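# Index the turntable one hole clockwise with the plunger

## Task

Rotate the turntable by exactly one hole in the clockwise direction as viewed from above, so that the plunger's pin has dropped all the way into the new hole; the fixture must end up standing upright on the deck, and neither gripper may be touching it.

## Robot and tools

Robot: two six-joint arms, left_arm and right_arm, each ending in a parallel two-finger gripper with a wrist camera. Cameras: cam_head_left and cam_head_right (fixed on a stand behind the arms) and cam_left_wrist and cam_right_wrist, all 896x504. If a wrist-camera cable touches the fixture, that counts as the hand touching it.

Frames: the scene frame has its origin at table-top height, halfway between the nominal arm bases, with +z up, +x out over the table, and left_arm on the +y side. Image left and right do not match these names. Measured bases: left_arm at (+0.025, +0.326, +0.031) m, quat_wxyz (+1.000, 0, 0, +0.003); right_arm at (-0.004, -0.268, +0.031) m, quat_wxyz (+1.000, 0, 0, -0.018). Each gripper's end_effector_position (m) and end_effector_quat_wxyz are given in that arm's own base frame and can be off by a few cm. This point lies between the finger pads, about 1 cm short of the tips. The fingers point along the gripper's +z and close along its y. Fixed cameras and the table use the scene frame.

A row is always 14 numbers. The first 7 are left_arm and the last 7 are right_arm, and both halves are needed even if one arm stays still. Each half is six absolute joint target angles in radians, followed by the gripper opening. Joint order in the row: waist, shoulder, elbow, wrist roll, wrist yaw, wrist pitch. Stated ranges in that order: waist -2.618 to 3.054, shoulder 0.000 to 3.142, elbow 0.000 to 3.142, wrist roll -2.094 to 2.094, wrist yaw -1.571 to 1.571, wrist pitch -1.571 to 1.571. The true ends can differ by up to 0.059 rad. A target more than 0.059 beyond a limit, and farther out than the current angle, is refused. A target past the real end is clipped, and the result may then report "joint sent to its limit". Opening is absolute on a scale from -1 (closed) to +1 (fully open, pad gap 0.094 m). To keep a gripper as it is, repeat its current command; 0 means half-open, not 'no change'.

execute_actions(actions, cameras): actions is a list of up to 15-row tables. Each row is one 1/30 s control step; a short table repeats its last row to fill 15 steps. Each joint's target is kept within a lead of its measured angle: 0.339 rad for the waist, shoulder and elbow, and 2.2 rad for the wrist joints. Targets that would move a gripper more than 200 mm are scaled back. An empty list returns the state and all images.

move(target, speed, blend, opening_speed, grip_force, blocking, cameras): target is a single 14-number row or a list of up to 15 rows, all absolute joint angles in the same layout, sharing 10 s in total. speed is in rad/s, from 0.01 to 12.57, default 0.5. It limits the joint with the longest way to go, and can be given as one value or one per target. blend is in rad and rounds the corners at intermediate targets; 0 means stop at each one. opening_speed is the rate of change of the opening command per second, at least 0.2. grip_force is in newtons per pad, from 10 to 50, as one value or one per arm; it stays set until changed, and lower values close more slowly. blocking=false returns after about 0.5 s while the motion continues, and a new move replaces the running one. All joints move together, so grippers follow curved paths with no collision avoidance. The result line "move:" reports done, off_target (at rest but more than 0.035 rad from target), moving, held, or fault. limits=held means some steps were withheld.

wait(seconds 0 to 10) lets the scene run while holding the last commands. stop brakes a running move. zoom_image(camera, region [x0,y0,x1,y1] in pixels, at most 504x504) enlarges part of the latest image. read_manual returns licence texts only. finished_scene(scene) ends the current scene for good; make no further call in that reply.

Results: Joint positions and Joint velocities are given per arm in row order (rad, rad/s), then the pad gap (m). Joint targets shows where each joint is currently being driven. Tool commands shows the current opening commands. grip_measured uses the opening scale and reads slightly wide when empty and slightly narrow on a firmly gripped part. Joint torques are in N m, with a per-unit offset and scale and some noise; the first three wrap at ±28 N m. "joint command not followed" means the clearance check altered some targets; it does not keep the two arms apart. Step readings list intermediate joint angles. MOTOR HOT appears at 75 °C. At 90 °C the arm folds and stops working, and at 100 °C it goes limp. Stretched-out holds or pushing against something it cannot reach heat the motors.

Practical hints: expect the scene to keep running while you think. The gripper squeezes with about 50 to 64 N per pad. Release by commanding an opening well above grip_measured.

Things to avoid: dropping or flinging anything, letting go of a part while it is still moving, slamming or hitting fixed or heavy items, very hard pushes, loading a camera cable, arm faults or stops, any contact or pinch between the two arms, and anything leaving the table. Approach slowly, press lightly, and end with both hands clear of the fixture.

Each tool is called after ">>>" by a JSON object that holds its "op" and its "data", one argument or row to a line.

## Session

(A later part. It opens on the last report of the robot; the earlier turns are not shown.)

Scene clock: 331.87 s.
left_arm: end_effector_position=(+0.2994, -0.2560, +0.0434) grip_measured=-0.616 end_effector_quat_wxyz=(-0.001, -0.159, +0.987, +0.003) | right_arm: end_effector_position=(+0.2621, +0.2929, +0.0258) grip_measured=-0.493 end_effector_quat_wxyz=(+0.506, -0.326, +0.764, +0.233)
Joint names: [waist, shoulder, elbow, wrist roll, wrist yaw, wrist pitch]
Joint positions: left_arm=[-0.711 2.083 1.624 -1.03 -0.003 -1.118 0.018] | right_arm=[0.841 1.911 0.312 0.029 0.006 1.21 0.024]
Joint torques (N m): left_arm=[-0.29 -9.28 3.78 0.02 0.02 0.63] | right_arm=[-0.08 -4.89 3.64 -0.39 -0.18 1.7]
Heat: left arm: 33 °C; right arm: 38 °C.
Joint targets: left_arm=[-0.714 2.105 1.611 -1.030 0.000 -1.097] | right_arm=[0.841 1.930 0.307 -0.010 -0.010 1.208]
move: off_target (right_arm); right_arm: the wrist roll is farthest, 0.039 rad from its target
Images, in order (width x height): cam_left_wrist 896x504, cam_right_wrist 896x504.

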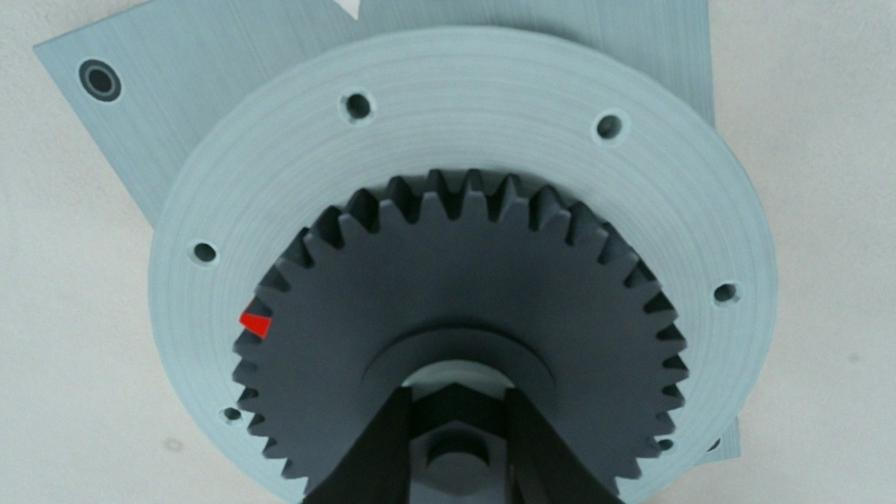

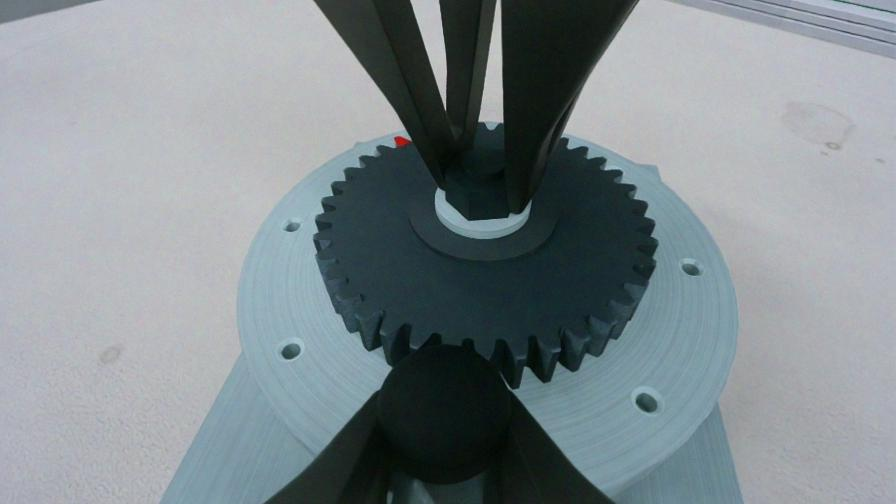

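>>> {"op": "move", "data": {
  "target": [-0.714,2.105,1.611,-1.03,0,-1.097,-0.9,0.841,1.87,0.29,0.029,0.006,1.208,-0.75],
  "speed": 0.1,
  "cameras": ["cam_right_wrist"]
}}

Scene clock: 345.27 s.
left_arm: end_effector_position=(+0.2994, -0.2560, +0.0434) grip_measured=-0.616 end_effector_quat_wxyz=(-0.001, -0.159, +0.987, +0.003) | right_arm: end_effector_position=(+0.2618, +0.2925, +0.0262) grip_measured=-0.497 end_effector_quat_wxyz=(+0.504, -0.321, +0.766, +0.236)
Joint names: [waist, shoulder, elbow, wrist roll, wrist yaw, wrist pitch]
Joint positions: left_arm=[-0.711 2.083 1.624 -1.03 -0.003 -1.118 0.018] | right_arm=[0.841 1.906 0.31 0.042 0.006 1.205 0.024]
Joint torques (N m): left_arm=[-0.24 -9.28 3.81 0.02 0.03 0.64] | right_arm=[-0.03 -9.25 2.22 -0.12 -0.01 1.76]
Heat: left arm: 33 °C; right arm: 38 °C.
Joint targets: left_arm=[-0.714 2.105 1.611 -1.030 0.000 -1.097] | right_arm=[0.841 1.870 0.290 0.029 0.006 1.208]
move: off_target (right_arm); right_arm: the shoulder is farthest, 0.036 rad from its target
Images, in order (width x height): cam_right_wrist 896x504.

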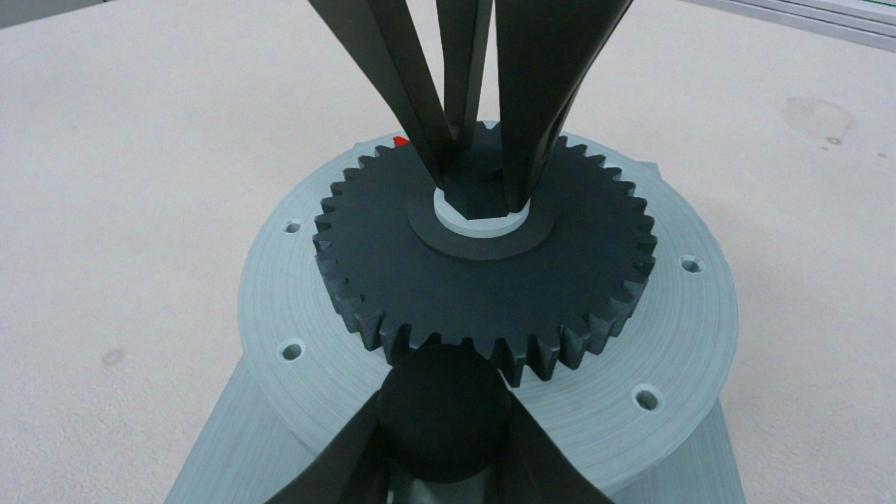

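>>> {"op": "move", "data": {
  "target": [-0.714,2.105,1.611,-1.03,0,-1.097,-0.9,0.841,1.835,0.28,0.04,0.006,1.208,-0.85],
  "speed": 0.1,
  "cameras": ["cam_right_wrist"]
}}

Scene clock: 351.67 s.
left_arm: end_effector_position=(+0.2987, -0.2568, +0.0434) grip_measured=-0.616 end_effector_quat_wxyz=(-0.003, -0.162, +0.987, +0.001) | right_arm: end_effector_position=(+0.2600, +0.2896, +0.0266) grip_measured=-0.500 end_effector_quat_wxyz=(+0.500, -0.321, +0.770, +0.232)
Joint names: [waist, shoulder, elbow, wrist roll, wrist yaw, wrist pitch]
Joint positions: left_arm=[-0.711 2.083 1.624 -1.037 0.003 -1.118 0.018] | right_arm=[0.841 1.879 0.302 0.044 0.01 1.174 0.023]
Joint torques (N m): left_arm=[-0.21 -9.26 3.82 0.1 -0.03 0.65] | right_arm=[-0.06 -9.68 2.22 -0.02 -0.04 2.01]
Heat: left arm: 32 °C; right arm: 38 °C.
Joint targets: left_arm=[-0.714 2.105 1.611 -1.030 0.000 -1.097] | right_arm=[0.841 1.835 0.280 0.040 0.006 1.208]
move: off_target (right_arm); right_arm: the shoulder is farthest, 0.044 rad from its target
Images, in order (width x height): cam_right_wrist 896x504.

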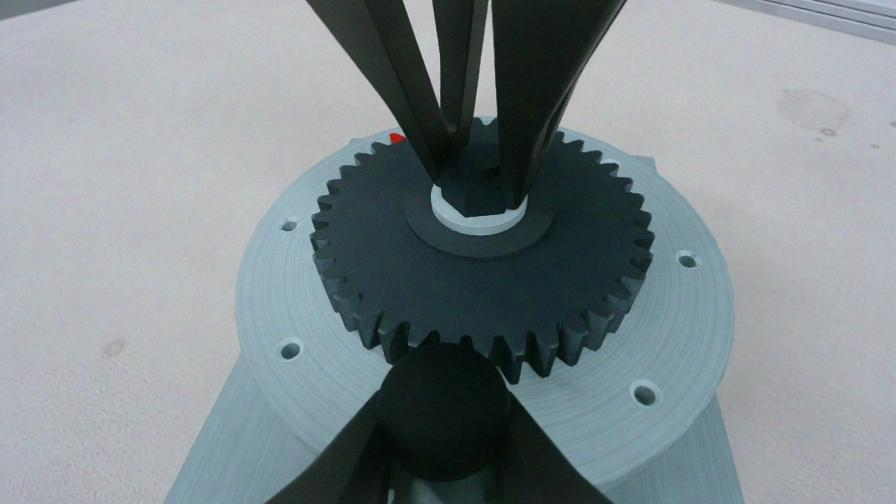

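>>> {"op": "move", "data": {
  "target": [-0.714,2.105,1.611,-1.03,0,-1.097,-0.9,0.841,1.835,0.33,0.04,0.006,1.26,-0.9],
  "speed": 0.1,
  "cameras": ["cam_right_wrist","cam_left_wrist"]
}}

Scene clock: 361.40 s.
left_arm: end_effector_position=(+0.2987, -0.2568, +0.0434) grip_measured=-0.616 end_effector_quat_wxyz=(-0.003, -0.162, +0.987, +0.001) | right_arm: end_effector_position=(+0.2605, +0.2902, +0.0274) grip_measured=-0.501 end_effector_quat_wxyz=(+0.501, -0.321, +0.769, +0.233)
Joint names: [waist, shoulder, elbow, wrist roll, wrist yaw, wrist pitch]
Joint positions: left_arm=[-0.711 2.083 1.624 -1.037 0.003 -1.118 0.018] | right_arm=[0.841 1.879 0.304 0.044 0.01 1.176 0.023]
Joint torques (N m): left_arm=[-0.24 -9.25 3.82 0.09 -0.03 0.63] | right_arm=[-0.06 -9.72 6.8 -0.01 -0.05 2.48]
Heat: left arm: 32 °C; right arm: 38 °C.
Joint targets: left_arm=[-0.714 2.105 1.611 -1.030 0.000 -1.097] | right_arm=[0.841 1.835 0.330 0.040 0.006 1.260]
move: off_target (right_arm); right_arm: the wrist pitch is farthest, 0.084 rad from its target
Images, in order (width x height): cam_left_wrist 896x504, cam_right_wrist 896x504.

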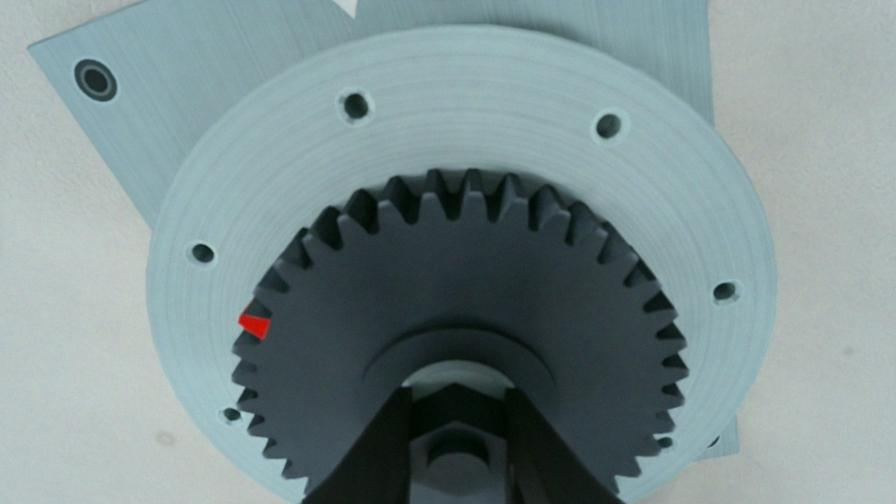

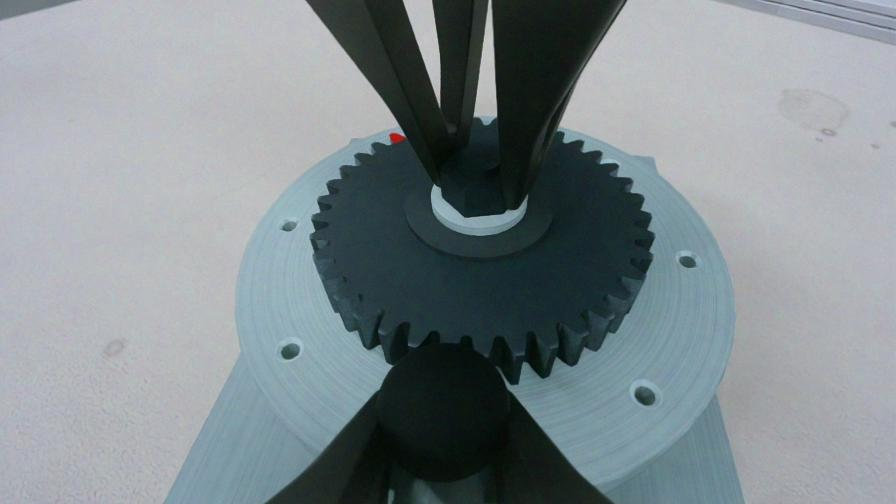

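>>> {"op": "move", "data": {
  "target": [-0.714,2.105,1.611,-1.03,0,-1.097,-0.9,0.841,1.81,0.37,0.04,0.006,1.33,-0.95],
  "speed": 0.1,
  "cameras": ["cam_right_wrist"]
}}

Scene clock: 367.40 s.
left_arm: end_effector_position=(+0.2987, -0.2568, +0.0434) grip_measured=-0.616 end_effector_quat_wxyz=(-0.003, -0.162, +0.987, +0.001) | right_arm: end_effector_position=(+0.2613, +0.2910, +0.0293) grip_measured=-0.501 end_effector_quat_wxyz=(+0.502, -0.321, +0.768, +0.234)
Joint names: [waist, shoulder, elbow, wrist roll, wrist yaw, wrist pitch]
Joint positions: left_arm=[-0.711 2.083 1.624 -1.037 0.003 -1.118 0.018] | right_arm=[0.841 1.872 0.308 0.044 0.01 1.168 0.023]
Joint torques (N m): left_arm=[-0.27 -9.29 3.79 0.1 -0.03 0.65] | right_arm=[-0.1 -11.21 10.39 -0.03 -0.05 3.19]
Heat: left arm: 32 °C; right arm: 39 °C.
Joint targets: left_arm=[-0.714 2.105 1.611 -1.030 0.000 -1.097] | right_arm=[0.841 1.810 0.370 0.040 0.006 1.330]
move: off_target (right_arm); right_arm: the wrist pitch is farthest, 0.162 rad from its target
Images, in order (width x height): cam_right_wrist 896x504.

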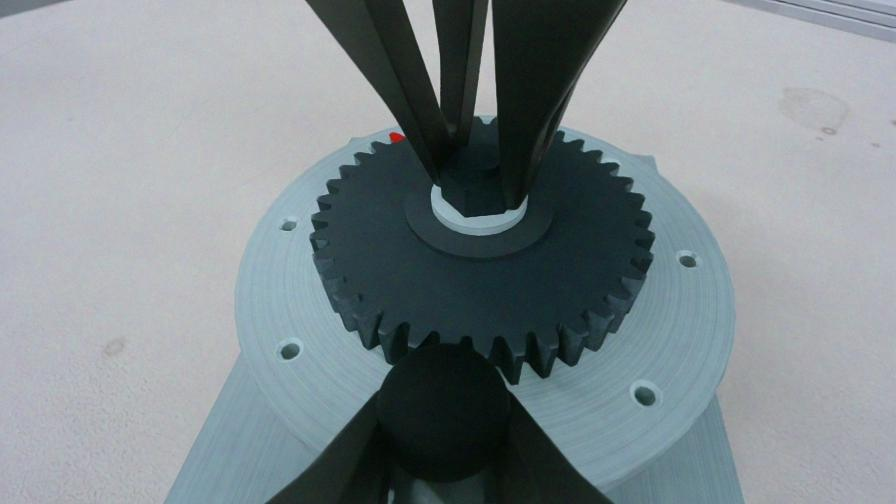

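>>> {"op": "move", "data": {
  "target": [-0.714,2.105,1.611,-1.03,0,-1.097,-0.9,0.841,1.77,0.41,0.04,0.006,1.42,-1],
  "speed": 0.1,
  "cameras": ["cam_right_wrist","cam_left_wrist"]
}}

Scene clock: 382.63 s.
left_arm: end_effector_position=(+0.2987, -0.2568, +0.0434) grip_measured=-0.616 end_effector_quat_wxyz=(-0.003, -0.162, +0.987, +0.001) | right_arm: end_effector_position=(+0.2614, +0.2910, +0.0267) grip_measured=-0.501 end_effector_quat_wxyz=(+0.495, -0.322, +0.774, +0.230)
Joint names: [waist, shoulder, elbow, wrist roll, wrist yaw, wrist pitch]
Joint positions: left_arm=[-0.711 2.083 1.624 -1.037 0.003 -1.118 0.018] | right_arm=[0.841 1.862 0.317 0.046 0.01 1.129 0.023]
Joint torques (N m): left_arm=[-0.24 -9.22 3.86 0.09 -0.02 0.63] | right_arm=[-0.1 -6.26 4.59 0.01 -0.01 1.86]
Heat: left arm: 32 °C; right arm: 45 °C.
Joint targets: left_arm=[-0.714 2.105 1.611 -1.030 0.000 -1.097] | right_arm=[0.841 1.860 0.319 0.045 0.010 1.144]
move: held (right_arm; a check stopped the path); limits=held; right_arm: the wrist pitch is farthest, 0.291 rad from its target
joint command not followed: on one or more control steps a check withheld the commanded joint targets of the right arm, and it was not sent them on those steps.
cause: the commanded joint targets, or the way to them, would bring a part of the robot too close to another arm (this arm's fingers and the left arm's wrist (the part past the wrist yaw), along the way the arms are being sent, or toward where that arm still pushes).
Images, in order (width x height): cam_left_wrist 896x504, cam_right_wrist 896x504.

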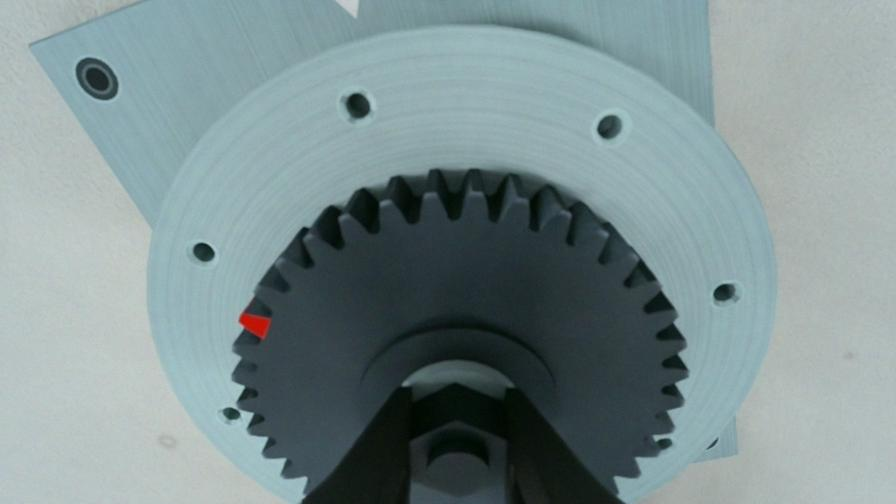

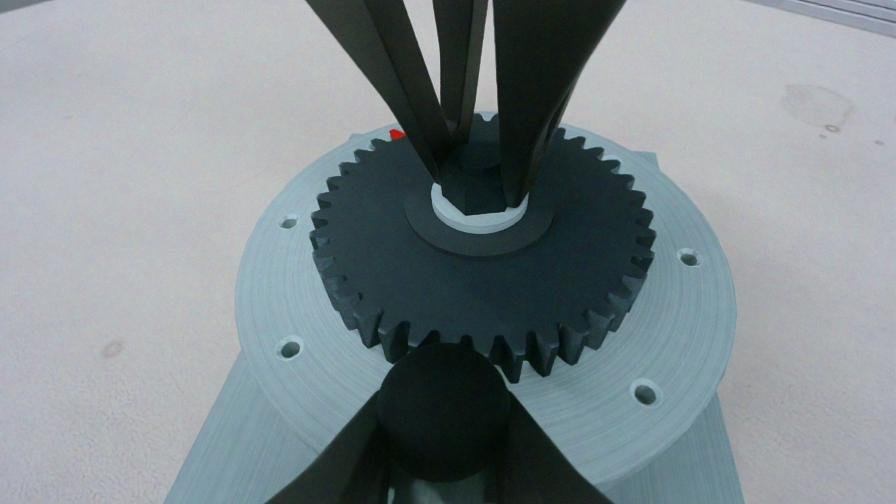

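>>> {"op": "move", "data": {
  "target": [
    [-0.714,2.09,1.615,-1.03,0,-1.11,0,0.841,1.92,0.31,0,0,1.2,1],
    [-0.714,2.064,1.72,-1.03,0,-1.235,0,0.841,1.92,0.31,0,0,1.2,1],
    [-0.3,1.952,1.74,-1.03,0,-1.359,0,0.841,1.92,0.31,0,0,1.2,1]
  ],
  "speed": [0.1,0.3,0.7],
  "cameras": ["cam_right_wrist","cam_left_wrist"]
}}

Scene clock: 488.20 s.
left_arm: end_effector_position=(+0.3531, -0.1062, +0.1034) grip_measured=-0.002 end_effector_quat_wxyz=(-0.015, -0.364, +0.931, +0.009) | right_arm: end_effector_position=(+0.2628, +0.2929, +0.0256) grip_measured=+0.998 end_effector_quat_wxyz=(+0.506, -0.334, +0.762, +0.225)
Joint names: [waist, shoulder, elbow, wrist roll, wrist yaw, wrist pitch]
Joint positions: left_arm=[-0.293 1.983 1.716 -1.037 0.004 -1.34 0.047] | right_arm=[0.841 1.902 0.317 0.008 0.009 1.189 0.094]
Joint torques (N m): left_arm=[-0.59 -13.39 6.79 0.09 -0.05 0.1] | right_arm=[-0.06 -5.01 3.56 -0.07 -0.1 1.81]
Heat: left arm: 33 °C; right arm: 40 °C.
Joint targets: left_arm=[-0.300 1.952 1.740 -1.030 0.000 -1.359] | right_arm=[0.841 1.920 0.310 0.000 0.000 1.200]
move: done
Images, in order (width x height): cam_left_wrist 896x504, cam_right_wrist 896x504.

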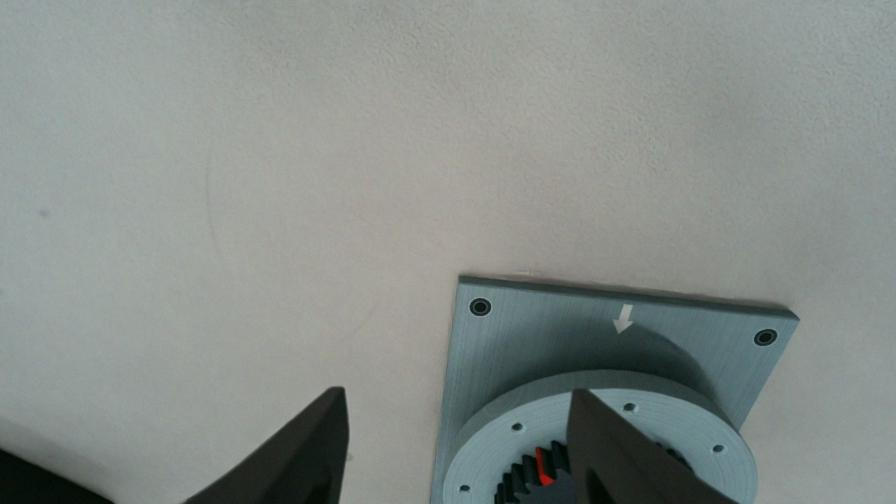

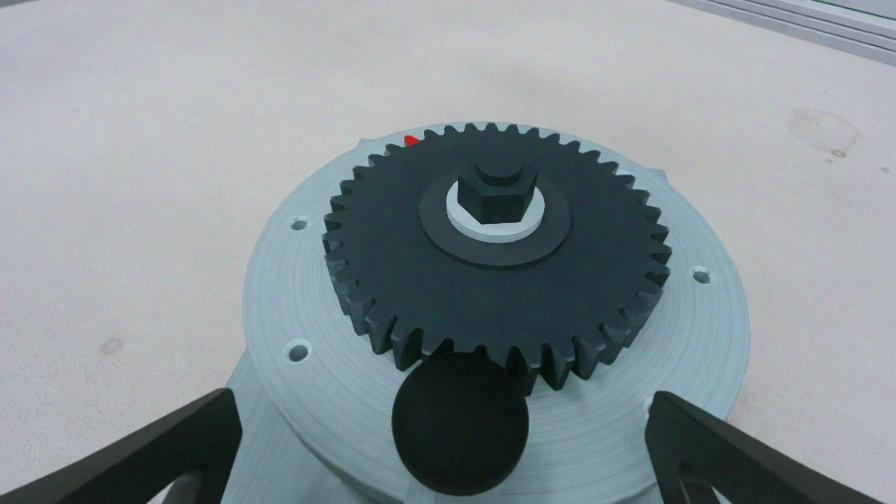

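>>> {"op": "move", "data": {
  "target": [
    [-0.3,1.952,1.74,-1.03,0,-1.359,0,0.834,1.57,0.705,0,0,-0.01,1],
    [-0.3,1.952,1.74,-1.03,0,-1.359,0,0.834,1.88,1.192,0,0,-0.645,1]
  ],
  "speed": 0.4,
  "blend": 0.05,
  "cameras": ["all"]
}}

Scene clock: 510.27 s.
left_arm: end_effector_position=(+0.3530, -0.1061, +0.1034) grip_measured=-0.002 end_effector_quat_wxyz=(-0.015, -0.364, +0.931, +0.010) | right_arm: end_effector_position=(+0.2628, +0.2938, +0.0266) grip_measured=+0.998 end_effector_quat_wxyz=(+0.134, -0.404, +0.903, +0.057)
Joint names: [waist, shoulder, elbow, wrist roll, wrist yaw, wrist pitch]
Joint positions: left_arm=[-0.293 1.983 1.716 -1.037 0.004 -1.34 0.047] | right_arm=[0.841 1.852 1.18 -0.001 0.006 -0.607 0.094]
Joint torques (N m): left_arm=[-0.62 -13.42 6.74 0.09 -0.04 0.11] | right_arm=[-0.72 -6.8 8.72 0.02 -0.06 0.42]
Heat: left arm: 35 °C; right arm: 40 °C.
Joint targets: left_arm=[-0.300 1.952 1.740 -1.030 0.000 -1.359] | right_arm=[0.834 1.880 1.192 0.000 0.000 -0.645]
move: off_target (right_arm); right_arm: the wrist pitch is farthest, 0.038 rad from its target

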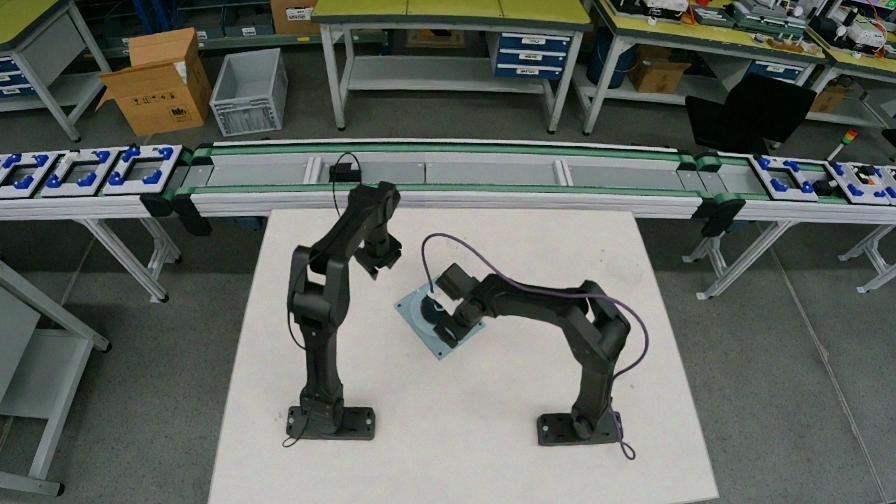

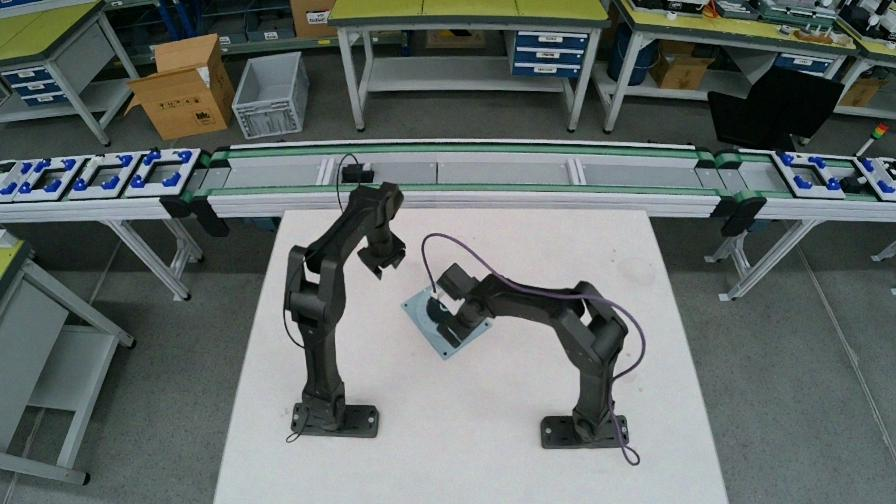

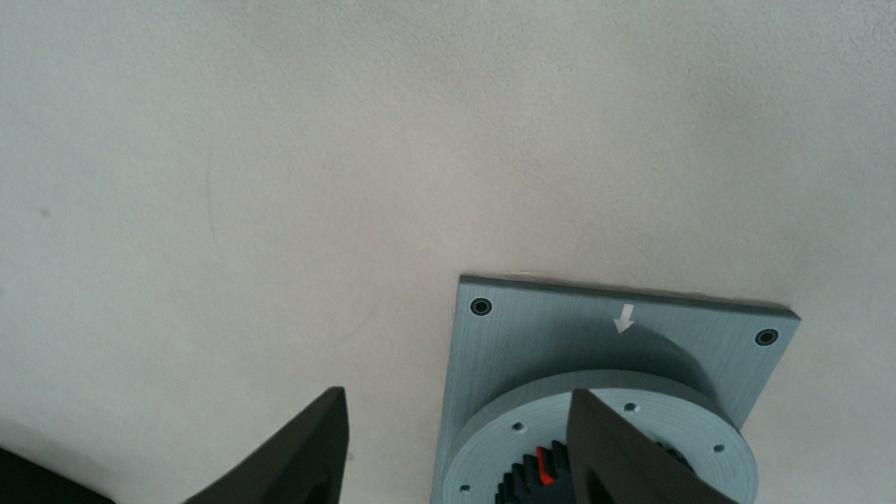

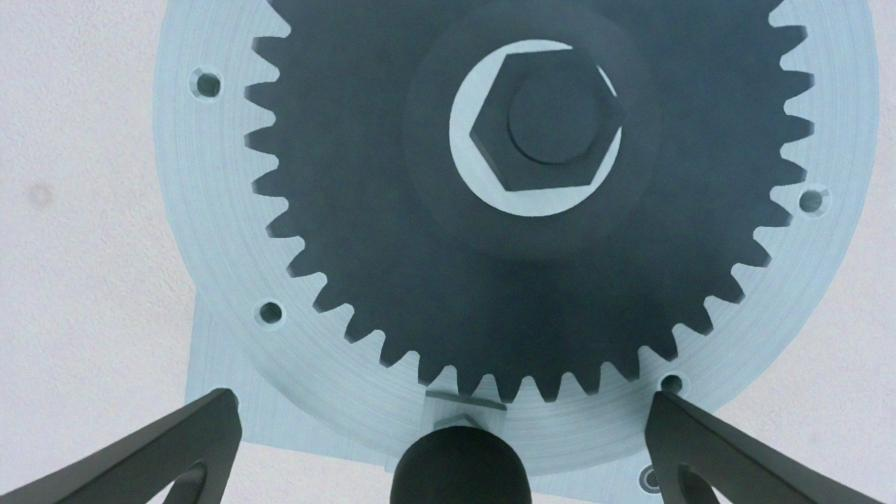

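>>> {"op": "move", "data": {
  "target": [
    [-0.3,1.952,1.74,-1.03,0,-1.359,0,0.826,1.852,1.155,0,0,-0.645,1],
    [-0.3,1.952,1.74,-1.03,0,-1.359,0,0.826,1.852,1.155,0,0,-0.645,-0.9]
  ],
  "speed": 0.2,
  "opening_speed": 1,
  "cameras": ["cam_right_wrist"]
}}

Scene clock: 526.53 s.
left_arm: end_effector_position=(+0.3530, -0.1061, +0.1034) grip_measured=-0.002 end_effector_quat_wxyz=(-0.015, -0.364, +0.931, +0.010) | right_arm: end_effector_position=(+0.2667, +0.2919, +0.0265) grip_measured=-0.557 end_effector_quat_wxyz=(+0.137, -0.399, +0.905, +0.056)
Joint names: [waist, shoulder, elbow, wrist roll, wrist yaw, wrist pitch]
Joint positions: left_arm=[-0.293 1.983 1.716 -1.037 0.004 -1.34 0.047] | right_arm=[0.831 1.852 1.178 -0.001 0.007 -0.599 0.021]
Joint torques (N m): left_arm=[-0.65 -13.41 6.72 0.11 -0.04 0.11] | right_arm=[-0.58 -8.84 5.52 0.03 -0.09 0.37]
Heat: left arm: 36 °C; right arm: 38 °C.
Joint targets: left_arm=[-0.300 1.952 1.740 -1.030 0.000 -1.359] | right_arm=[0.826 1.852 1.155 0.000 0.000 -0.645]
move: off_target (right_arm); target 2's new numbers were sent with right_arm's wrist pitch 0.036 rad from that target; right_arm: the wrist pitch is farthest, 0.046 rad from its target
Images, in order (width x height): cam_right_wrist 896x504.

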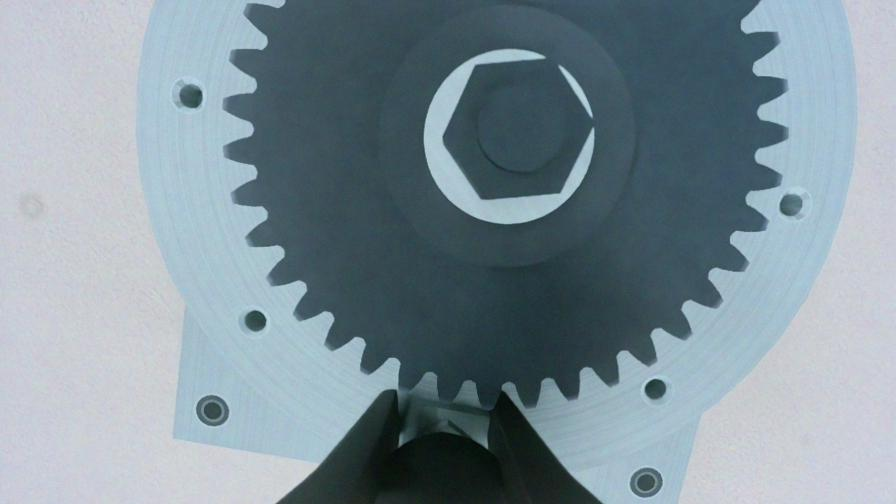

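>>> {"op": "move", "data": {
  "target": [
    [-0.3,1.952,1.74,-1.03,0,-1.359,0,0.83,1.85,1.155,0,0,-0.615,0.3],
    [-0.3,1.952,1.74,-1.03,0,-1.359,0,0.83,1.815,1.12,0,0,-0.6,0.3],
    [-0.3,1.952,1.74,-1.03,0,-1.359,0,0.83,1.815,1.12,0,0,-0.6,-0.95]
  ],
  "speed": 0.2,
  "opening_speed": 1,
  "cameras": ["cam_right_wrist"]
}}

Scene clock: 539.27 s.
left_arm: end_effector_position=(+0.3530, -0.1061, +0.1034) grip_measured=-0.002 end_effector_quat_wxyz=(-0.015, -0.364, +0.931, +0.010) | right_arm: end_effector_position=(+0.2641, +0.2893, +0.0265) grip_measured=-0.500 end_effector_quat_wxyz=(+0.143, -0.399, +0.904, +0.060)
Joint names: [waist, shoulder, elbow, wrist roll, wrist yaw, wrist pitch]
Joint positions: left_arm=[-0.293 1.983 1.716 -1.037 0.004 -1.34 0.047] | right_arm=[0.831 1.829 1.143 -0.001 0.006 -0.573 0.023]
Joint torques (N m): left_arm=[-0.65 -13.42 6.74 0.09 -0.04 0.11] | right_arm=[-0.23 -9.73 5.55 0.03 -0.09 0.54]
Heat: left arm: 36 °C; right arm: 37 °C.
Joint targets: left_arm=[-0.300 1.952 1.740 -1.030 0.000 -1.359] | right_arm=[0.830 1.815 1.120 0.000 0.000 -0.600]
move: done
Images, in order (width x height): cam_right_wrist 896x504.

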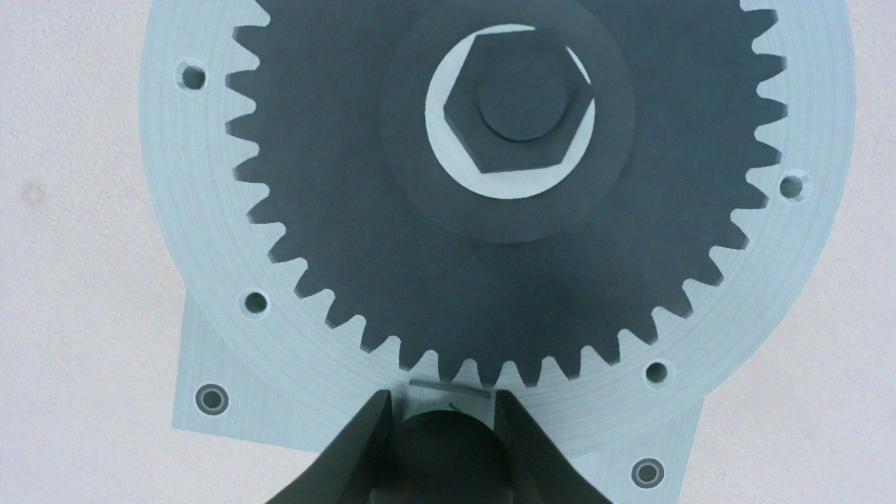

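>>> {"op": "move", "data": {
  "target": [-0.3,1.952,1.74,-1.03,0,-1.359,0,0.83,1.75,1.18,0,0,-0.47,-1],
  "speed": 0.1,
  "cameras": ["cam_right_wrist"]
}}

>>> {"op": "move", "data": {
  "target": [-0.3,1.952,1.74,-1.03,0,-1.359,0,0.83,1.69,1.21,0,0,-0.37,-1],
  "speed": 0.1,
  "cameras": ["cam_right_wrist"]
}}

Scene clock: 552.93 s.
left_arm: end_effector_position=(+0.3530, -0.1061, +0.1034) grip_measured=-0.002 end_effector_quat_wxyz=(-0.015, -0.364, +0.931, +0.010) | right_arm: end_effector_position=(+0.2657, +0.2910, +0.0290) grip_measured=-0.500 end_effector_quat_wxyz=(+0.149, -0.398, +0.903, +0.062)
Joint names: [waist, shoulder, elbow, wrist roll, wrist yaw, wrist pitch]
Joint positions: left_arm=[-0.293 1.983 1.716 -1.037 0.004 -1.34 0.047] | right_arm=[0.831 1.824 1.143 -0.001 0.006 -0.565 0.023]
Joint torques (N m): left_arm=[-0.62 -13.42 6.75 0.1 -0.04 0.1] | right_arm=[-0.17 -14.6 11.19 0.02 -0.09 1.64]
Heat: left arm: 37 °C; right arm: 36 °C.
Joint targets: left_arm=[-0.300 1.952 1.740 -1.030 0.000 -1.359] | right_arm=[0.830 1.750 1.180 0.000 0.000 -0.470]
move: off_target (right_arm); right_arm: the wrist pitch is farthest, 0.095 rad from its target
Images, in order (width x height): cam_right_wrist 896x504.

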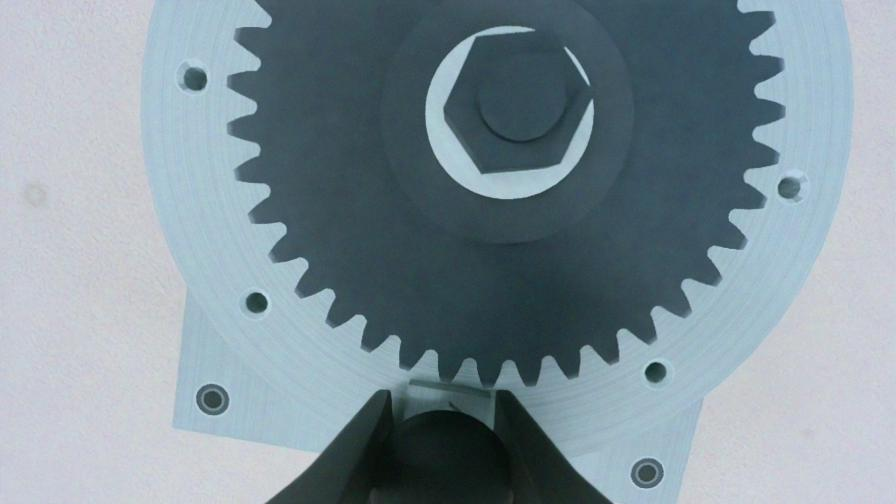

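Scene clock: 554.17 s.
left_arm: end_effector_position=(+0.3530, -0.1061, +0.1034) grip_measured=-0.002 end_effector_quat_wxyz=(-0.015, -0.364, +0.931, +0.010) | right_arm: end_effector_position=(+0.2671, +0.2925, +0.0354) grip_measured=-0.501 end_effector_quat_wxyz=(+0.158, -0.398, +0.901, +0.066)
Joint names: [waist, shoulder, elbow, wrist roll, wrist yaw, wrist pitch]
Joint positions: left_arm=[-0.293 1.983 1.716 -1.037 0.004 -1.34 0.047] | right_arm=[0.831 1.808 1.143 -0.001 0.006 -0.563 0.023]
Joint torques (N m): left_arm=[-0.62 -13.42 6.75 0.1 -0.05 0.1] | right_arm=[-0.23 -18.02 14.3 0.04 -0.08 2.55]
Heat: left arm: 37 °C; right arm: 37 °C.
Joint targets: left_arm=[-0.300 1.952 1.740 -1.030 0.000 -1.359] | right_arm=[0.830 1.690 1.210 0.000 0.000 -0.370]
move: off_target (right_arm); right_arm: the wrist pitch is farthest, 0.193 rad from its target
Images, in order (width x height): cam_right_wrist 896x504.

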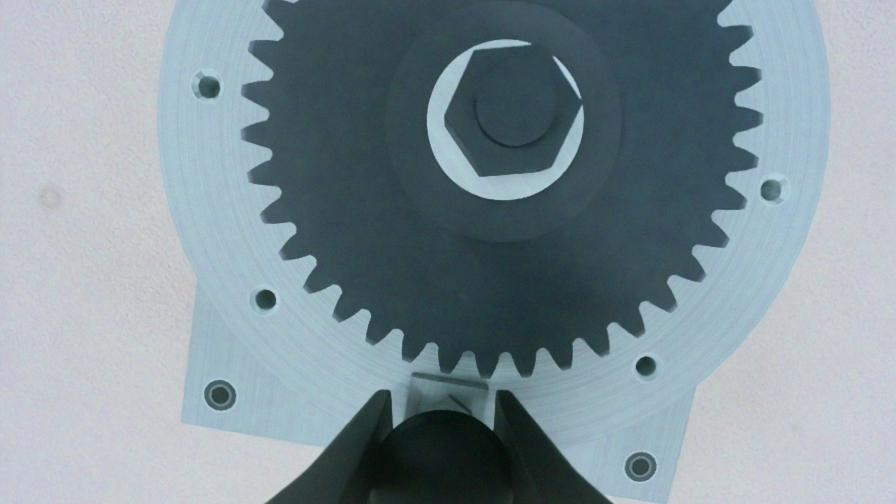

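>>> {"op": "move", "data": {
  "target": [-0.56,2.15,1.84,-1.2,0,-1.255,-0.2,0.83,1.68,1.215,0,0,-0.36,-1],
  "speed": 0.5,
  "cameras": ["all"]
}}

Scene clock: 618.37 s.
left_arm: end_effector_position=(+0.3464, -0.1939, +0.0799) grip_measured=-0.198 end_effector_quat_wxyz=(-0.015, -0.308, +0.951, +0.008) | right_arm: end_effector_position=(+0.2672, +0.2926, +0.0355) grip_measured=-0.501 end_effector_quat_wxyz=(+0.158, -0.398, +0.901, +0.066)
Joint names: [waist, shoulder, elbow, wrist roll, wrist yaw, wrist pitch]
Joint positions: left_arm=[-0.508 2.1 1.796 -1.134 0.011 -1.297 0.038] | right_arm=[0.831 1.808 1.143 -0.001 0.006 -0.562 0.023]
Joint torques (N m): left_arm=[0.21 -12.37 4.83 0.04 -0.08 0.31] | right_arm=[-0.17 -18.78 14.8 0.03 -0.08 2.63]
Heat: left arm: 38 °C; right arm: 47 °C.
Joint targets: left_arm=[-0.505 2.090 1.794 -1.131 0.003 -1.301] | right_arm=[0.830 1.680 1.215 0.000 0.000 -0.360]
move: held (left_arm; a check stopped the path), off_target (right_arm; braked when a check withheld steps of left_arm); limits=held; left_arm: the wrist roll is farthest, 0.066 rad from its target; right_arm: the wrist pitch is farthest, 0.202 rad from its target
joint command not followed: on one or more control steps a check withheld the commanded joint targets of the left arm, and it was not sent them on those steps.
cause: the commanded joint targets, or the way to them, would bring a part of the robot too close to another arm (this arm's wrist (the part past the wrist yaw) and the right arm's wrist camera, along the way the arms are being sent, or toward where that arm still pushes).

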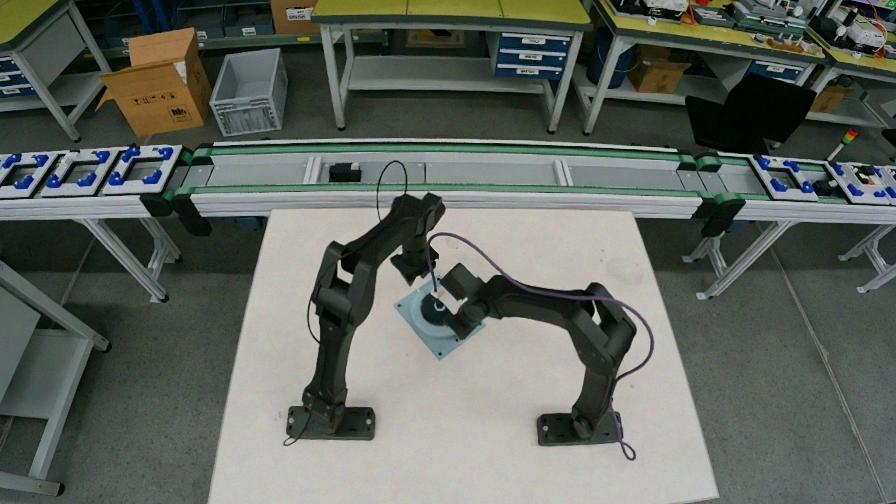

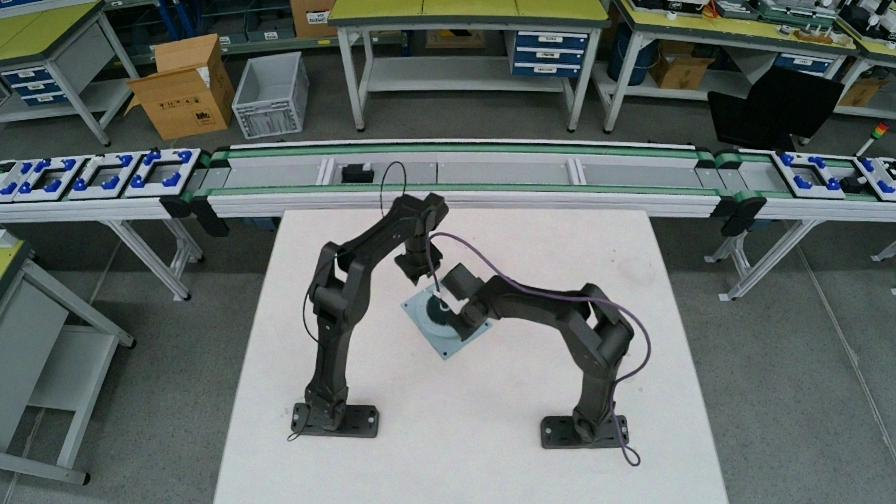

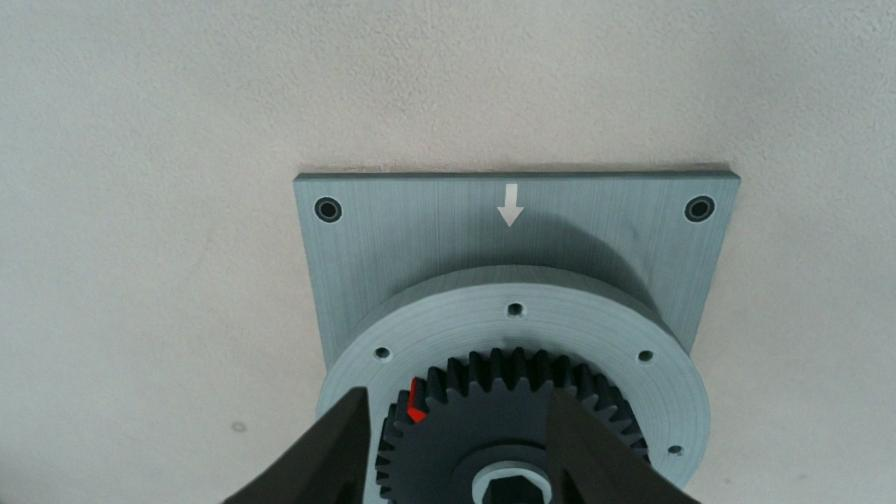

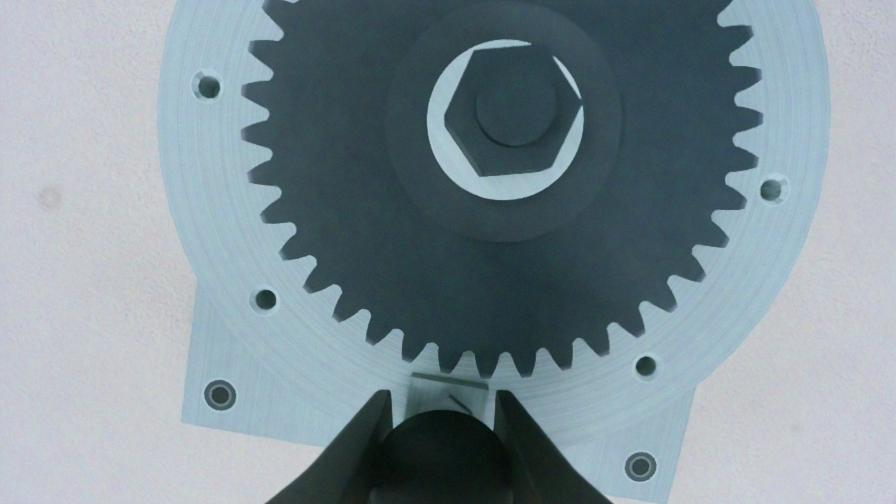

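>>> {"op": "move", "data": {
  "target": [
    [-0.3,1.97,1.74,-1.2,0,-1.359,-0.2,0.83,1.75,1.18,0,0,-0.47,-1],
    [-0.3,1.97,1.74,-1.2,0,-1.359,-0.2,0.83,1.83,1.14,0,0,-0.58,-1],
    [-0.3,1.97,1.74,-1.2,0,-1.359,-0.2,0.83,1.83,1.14,0,0,-0.58,0.6]
  ],
  "speed": [0.4,0.1,0.1],
  "cameras": ["cam_right_wrist"]
}}

Scene clock: 652.40 s.
left_arm: end_effector_position=(+0.3623, -0.1109, +0.1073) grip_measured=-0.198 end_effector_quat_wxyz=(-0.007, -0.432, +0.902, +0.001) | right_arm: end_effector_position=(+0.2639, +0.2891, +0.0275) grip_measured=+0.598 end_effector_quat_wxyz=(+0.144, -0.399, +0.904, +0.060)
Joint names: [waist, shoulder, elbow, wrist roll, wrist yaw, wrist pitch]
Joint positions: left_arm=[-0.296 2 1.757 -1.189 0.007 -1.339 0.038] | right_arm=[0.831 1.825 1.141 -0.001 0.006 -0.573 0.075]
Joint torques (N m): left_arm=[-0.4 -13.57 3.66 -0.11 -0.07 0.14] | right_arm=[-0.23 -8.14 7.5 0.03 -0.08 0.71]
Heat: left arm: 37 °C; right arm: 48 °C.
Joint targets: left_arm=[-0.300 1.970 1.740 -1.200 0.000 -1.359] | right_arm=[0.830 1.830 1.140 0.000 0.000 -0.580]
move: done
Images, in order (width x height): cam_right_wrist 896x504.

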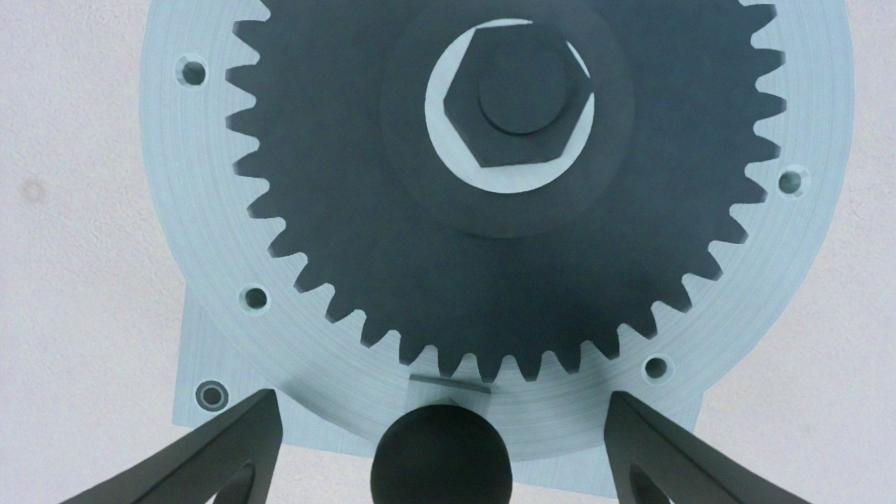

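>>> {"op": "move", "data": {
  "target": [
    [-0.3,1.97,1.74,-1.2,0,-1.359,-0.2,0.833,1.628,0.638,0,0,0.139,1],
    [-0.3,1.97,1.74,-1.2,0,-1.359,-0.2,0.833,1.628,0.638,0,0,0.139,-0.95]
  ],
  "speed": 0.4,
  "opening_speed": 1,
  "cameras": ["cam_right_wrist"]
}}

Scene clock: 668.57 s.
left_arm: end_effector_position=(+0.3623, -0.1109, +0.1073) grip_measured=-0.198 end_effector_quat_wxyz=(-0.007, -0.432, +0.902, +0.001) | right_arm: end_effector_position=(+0.2648, +0.2912, +0.0261) grip_measured=-0.475 end_effector_quat_wxyz=(+0.333, -0.377, +0.852, +0.146)
Joint names: [waist, shoulder, elbow, wrist roll, wrist yaw, wrist pitch]
Joint positions: left_arm=[-0.296 2 1.757 -1.189 0.007 -1.339 0.038] | right_arm=[0.831 1.642 0.655 -0.003 0.002 0.161 0.025]
Joint torques (N m): left_arm=[-0.36 -13.5 3.67 -0.12 -0.07 0.14] | right_arm=[0.08 -7.61 5.67 0.04 -0.04 1.17]
Heat: left arm: 39 °C; right arm: 43 °C.
Joint targets: left_arm=[-0.300 1.970 1.740 -1.200 0.000 -1.359] | right_arm=[0.833 1.628 0.638 0.000 0.000 0.139]
move: done
Images, in order (width x height): cam_right_wrist 896x504.

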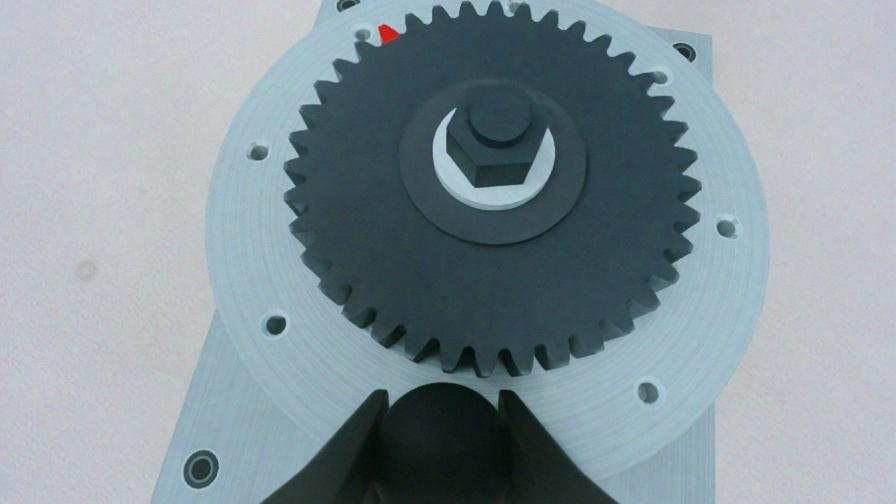

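>>> {"op": "move", "data": {
  "target": [-0.565,2.01,1.57,-1.79,0,-1.14,-0.2,0.833,1.628,0.638,0,0,0.139,-0.95],
  "speed": 0.5,
  "cameras": ["cam_right_wrist","cam_left_wrist"]
}}

Scene clock: 686.80 s.
left_arm: end_effector_position=(+0.3199, -0.2027, +0.0638) grip_measured=-0.198 end_effector_quat_wxyz=(-0.003, -0.570, +0.821, -0.003) | right_arm: end_effector_position=(+0.2648, +0.2912, +0.0261) grip_measured=-0.475 end_effector_quat_wxyz=(+0.333, -0.377, +0.852, +0.146)
Joint names: [waist, shoulder, elbow, wrist roll, wrist yaw, wrist pitch]
Joint positions: left_arm=[-0.564 2 1.583 -1.778 0.007 -1.151 0.038] | right_arm=[0.831 1.642 0.655 -0.003 0.002 0.161 0.025]
Joint torques (N m): left_arm=[-0.09 -9.65 3.86 -0.11 -0.07 0.57] | right_arm=[0.08 -7.64 5.71 0.06 -0.03 1.18]
Heat: left arm: 39 °C; right arm: 41 °C.
Joint targets: left_arm=[-0.565 2.010 1.570 -1.790 0.000 -1.140] | right_arm=[0.833 1.628 0.638 0.000 0.000 0.139]
move: done
Images, in order (width x height): cam_left_wrist 896x504, cam_right_wrist 896x504.

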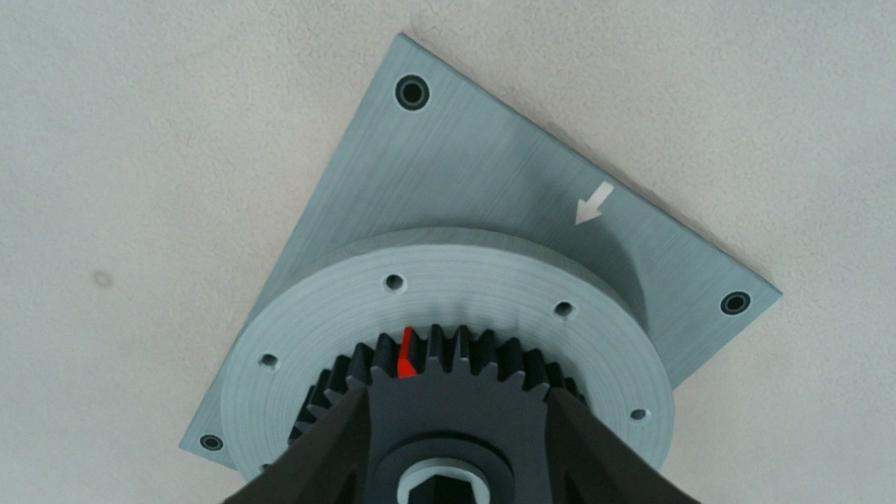

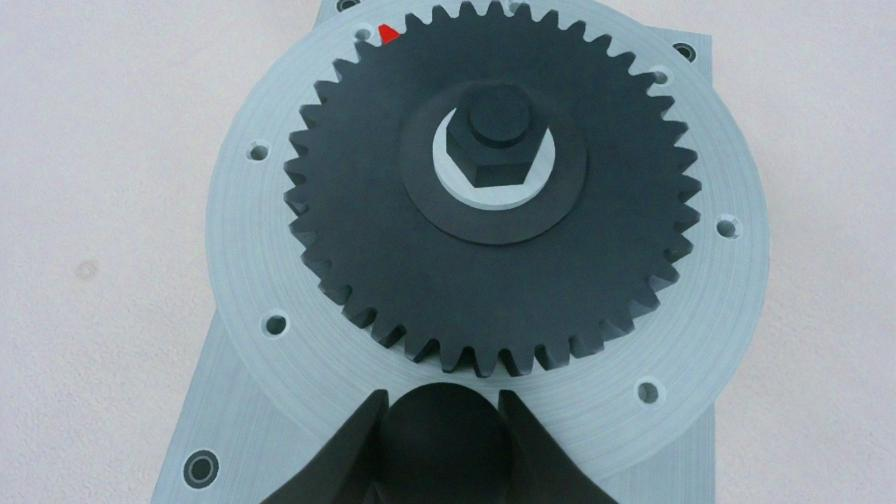

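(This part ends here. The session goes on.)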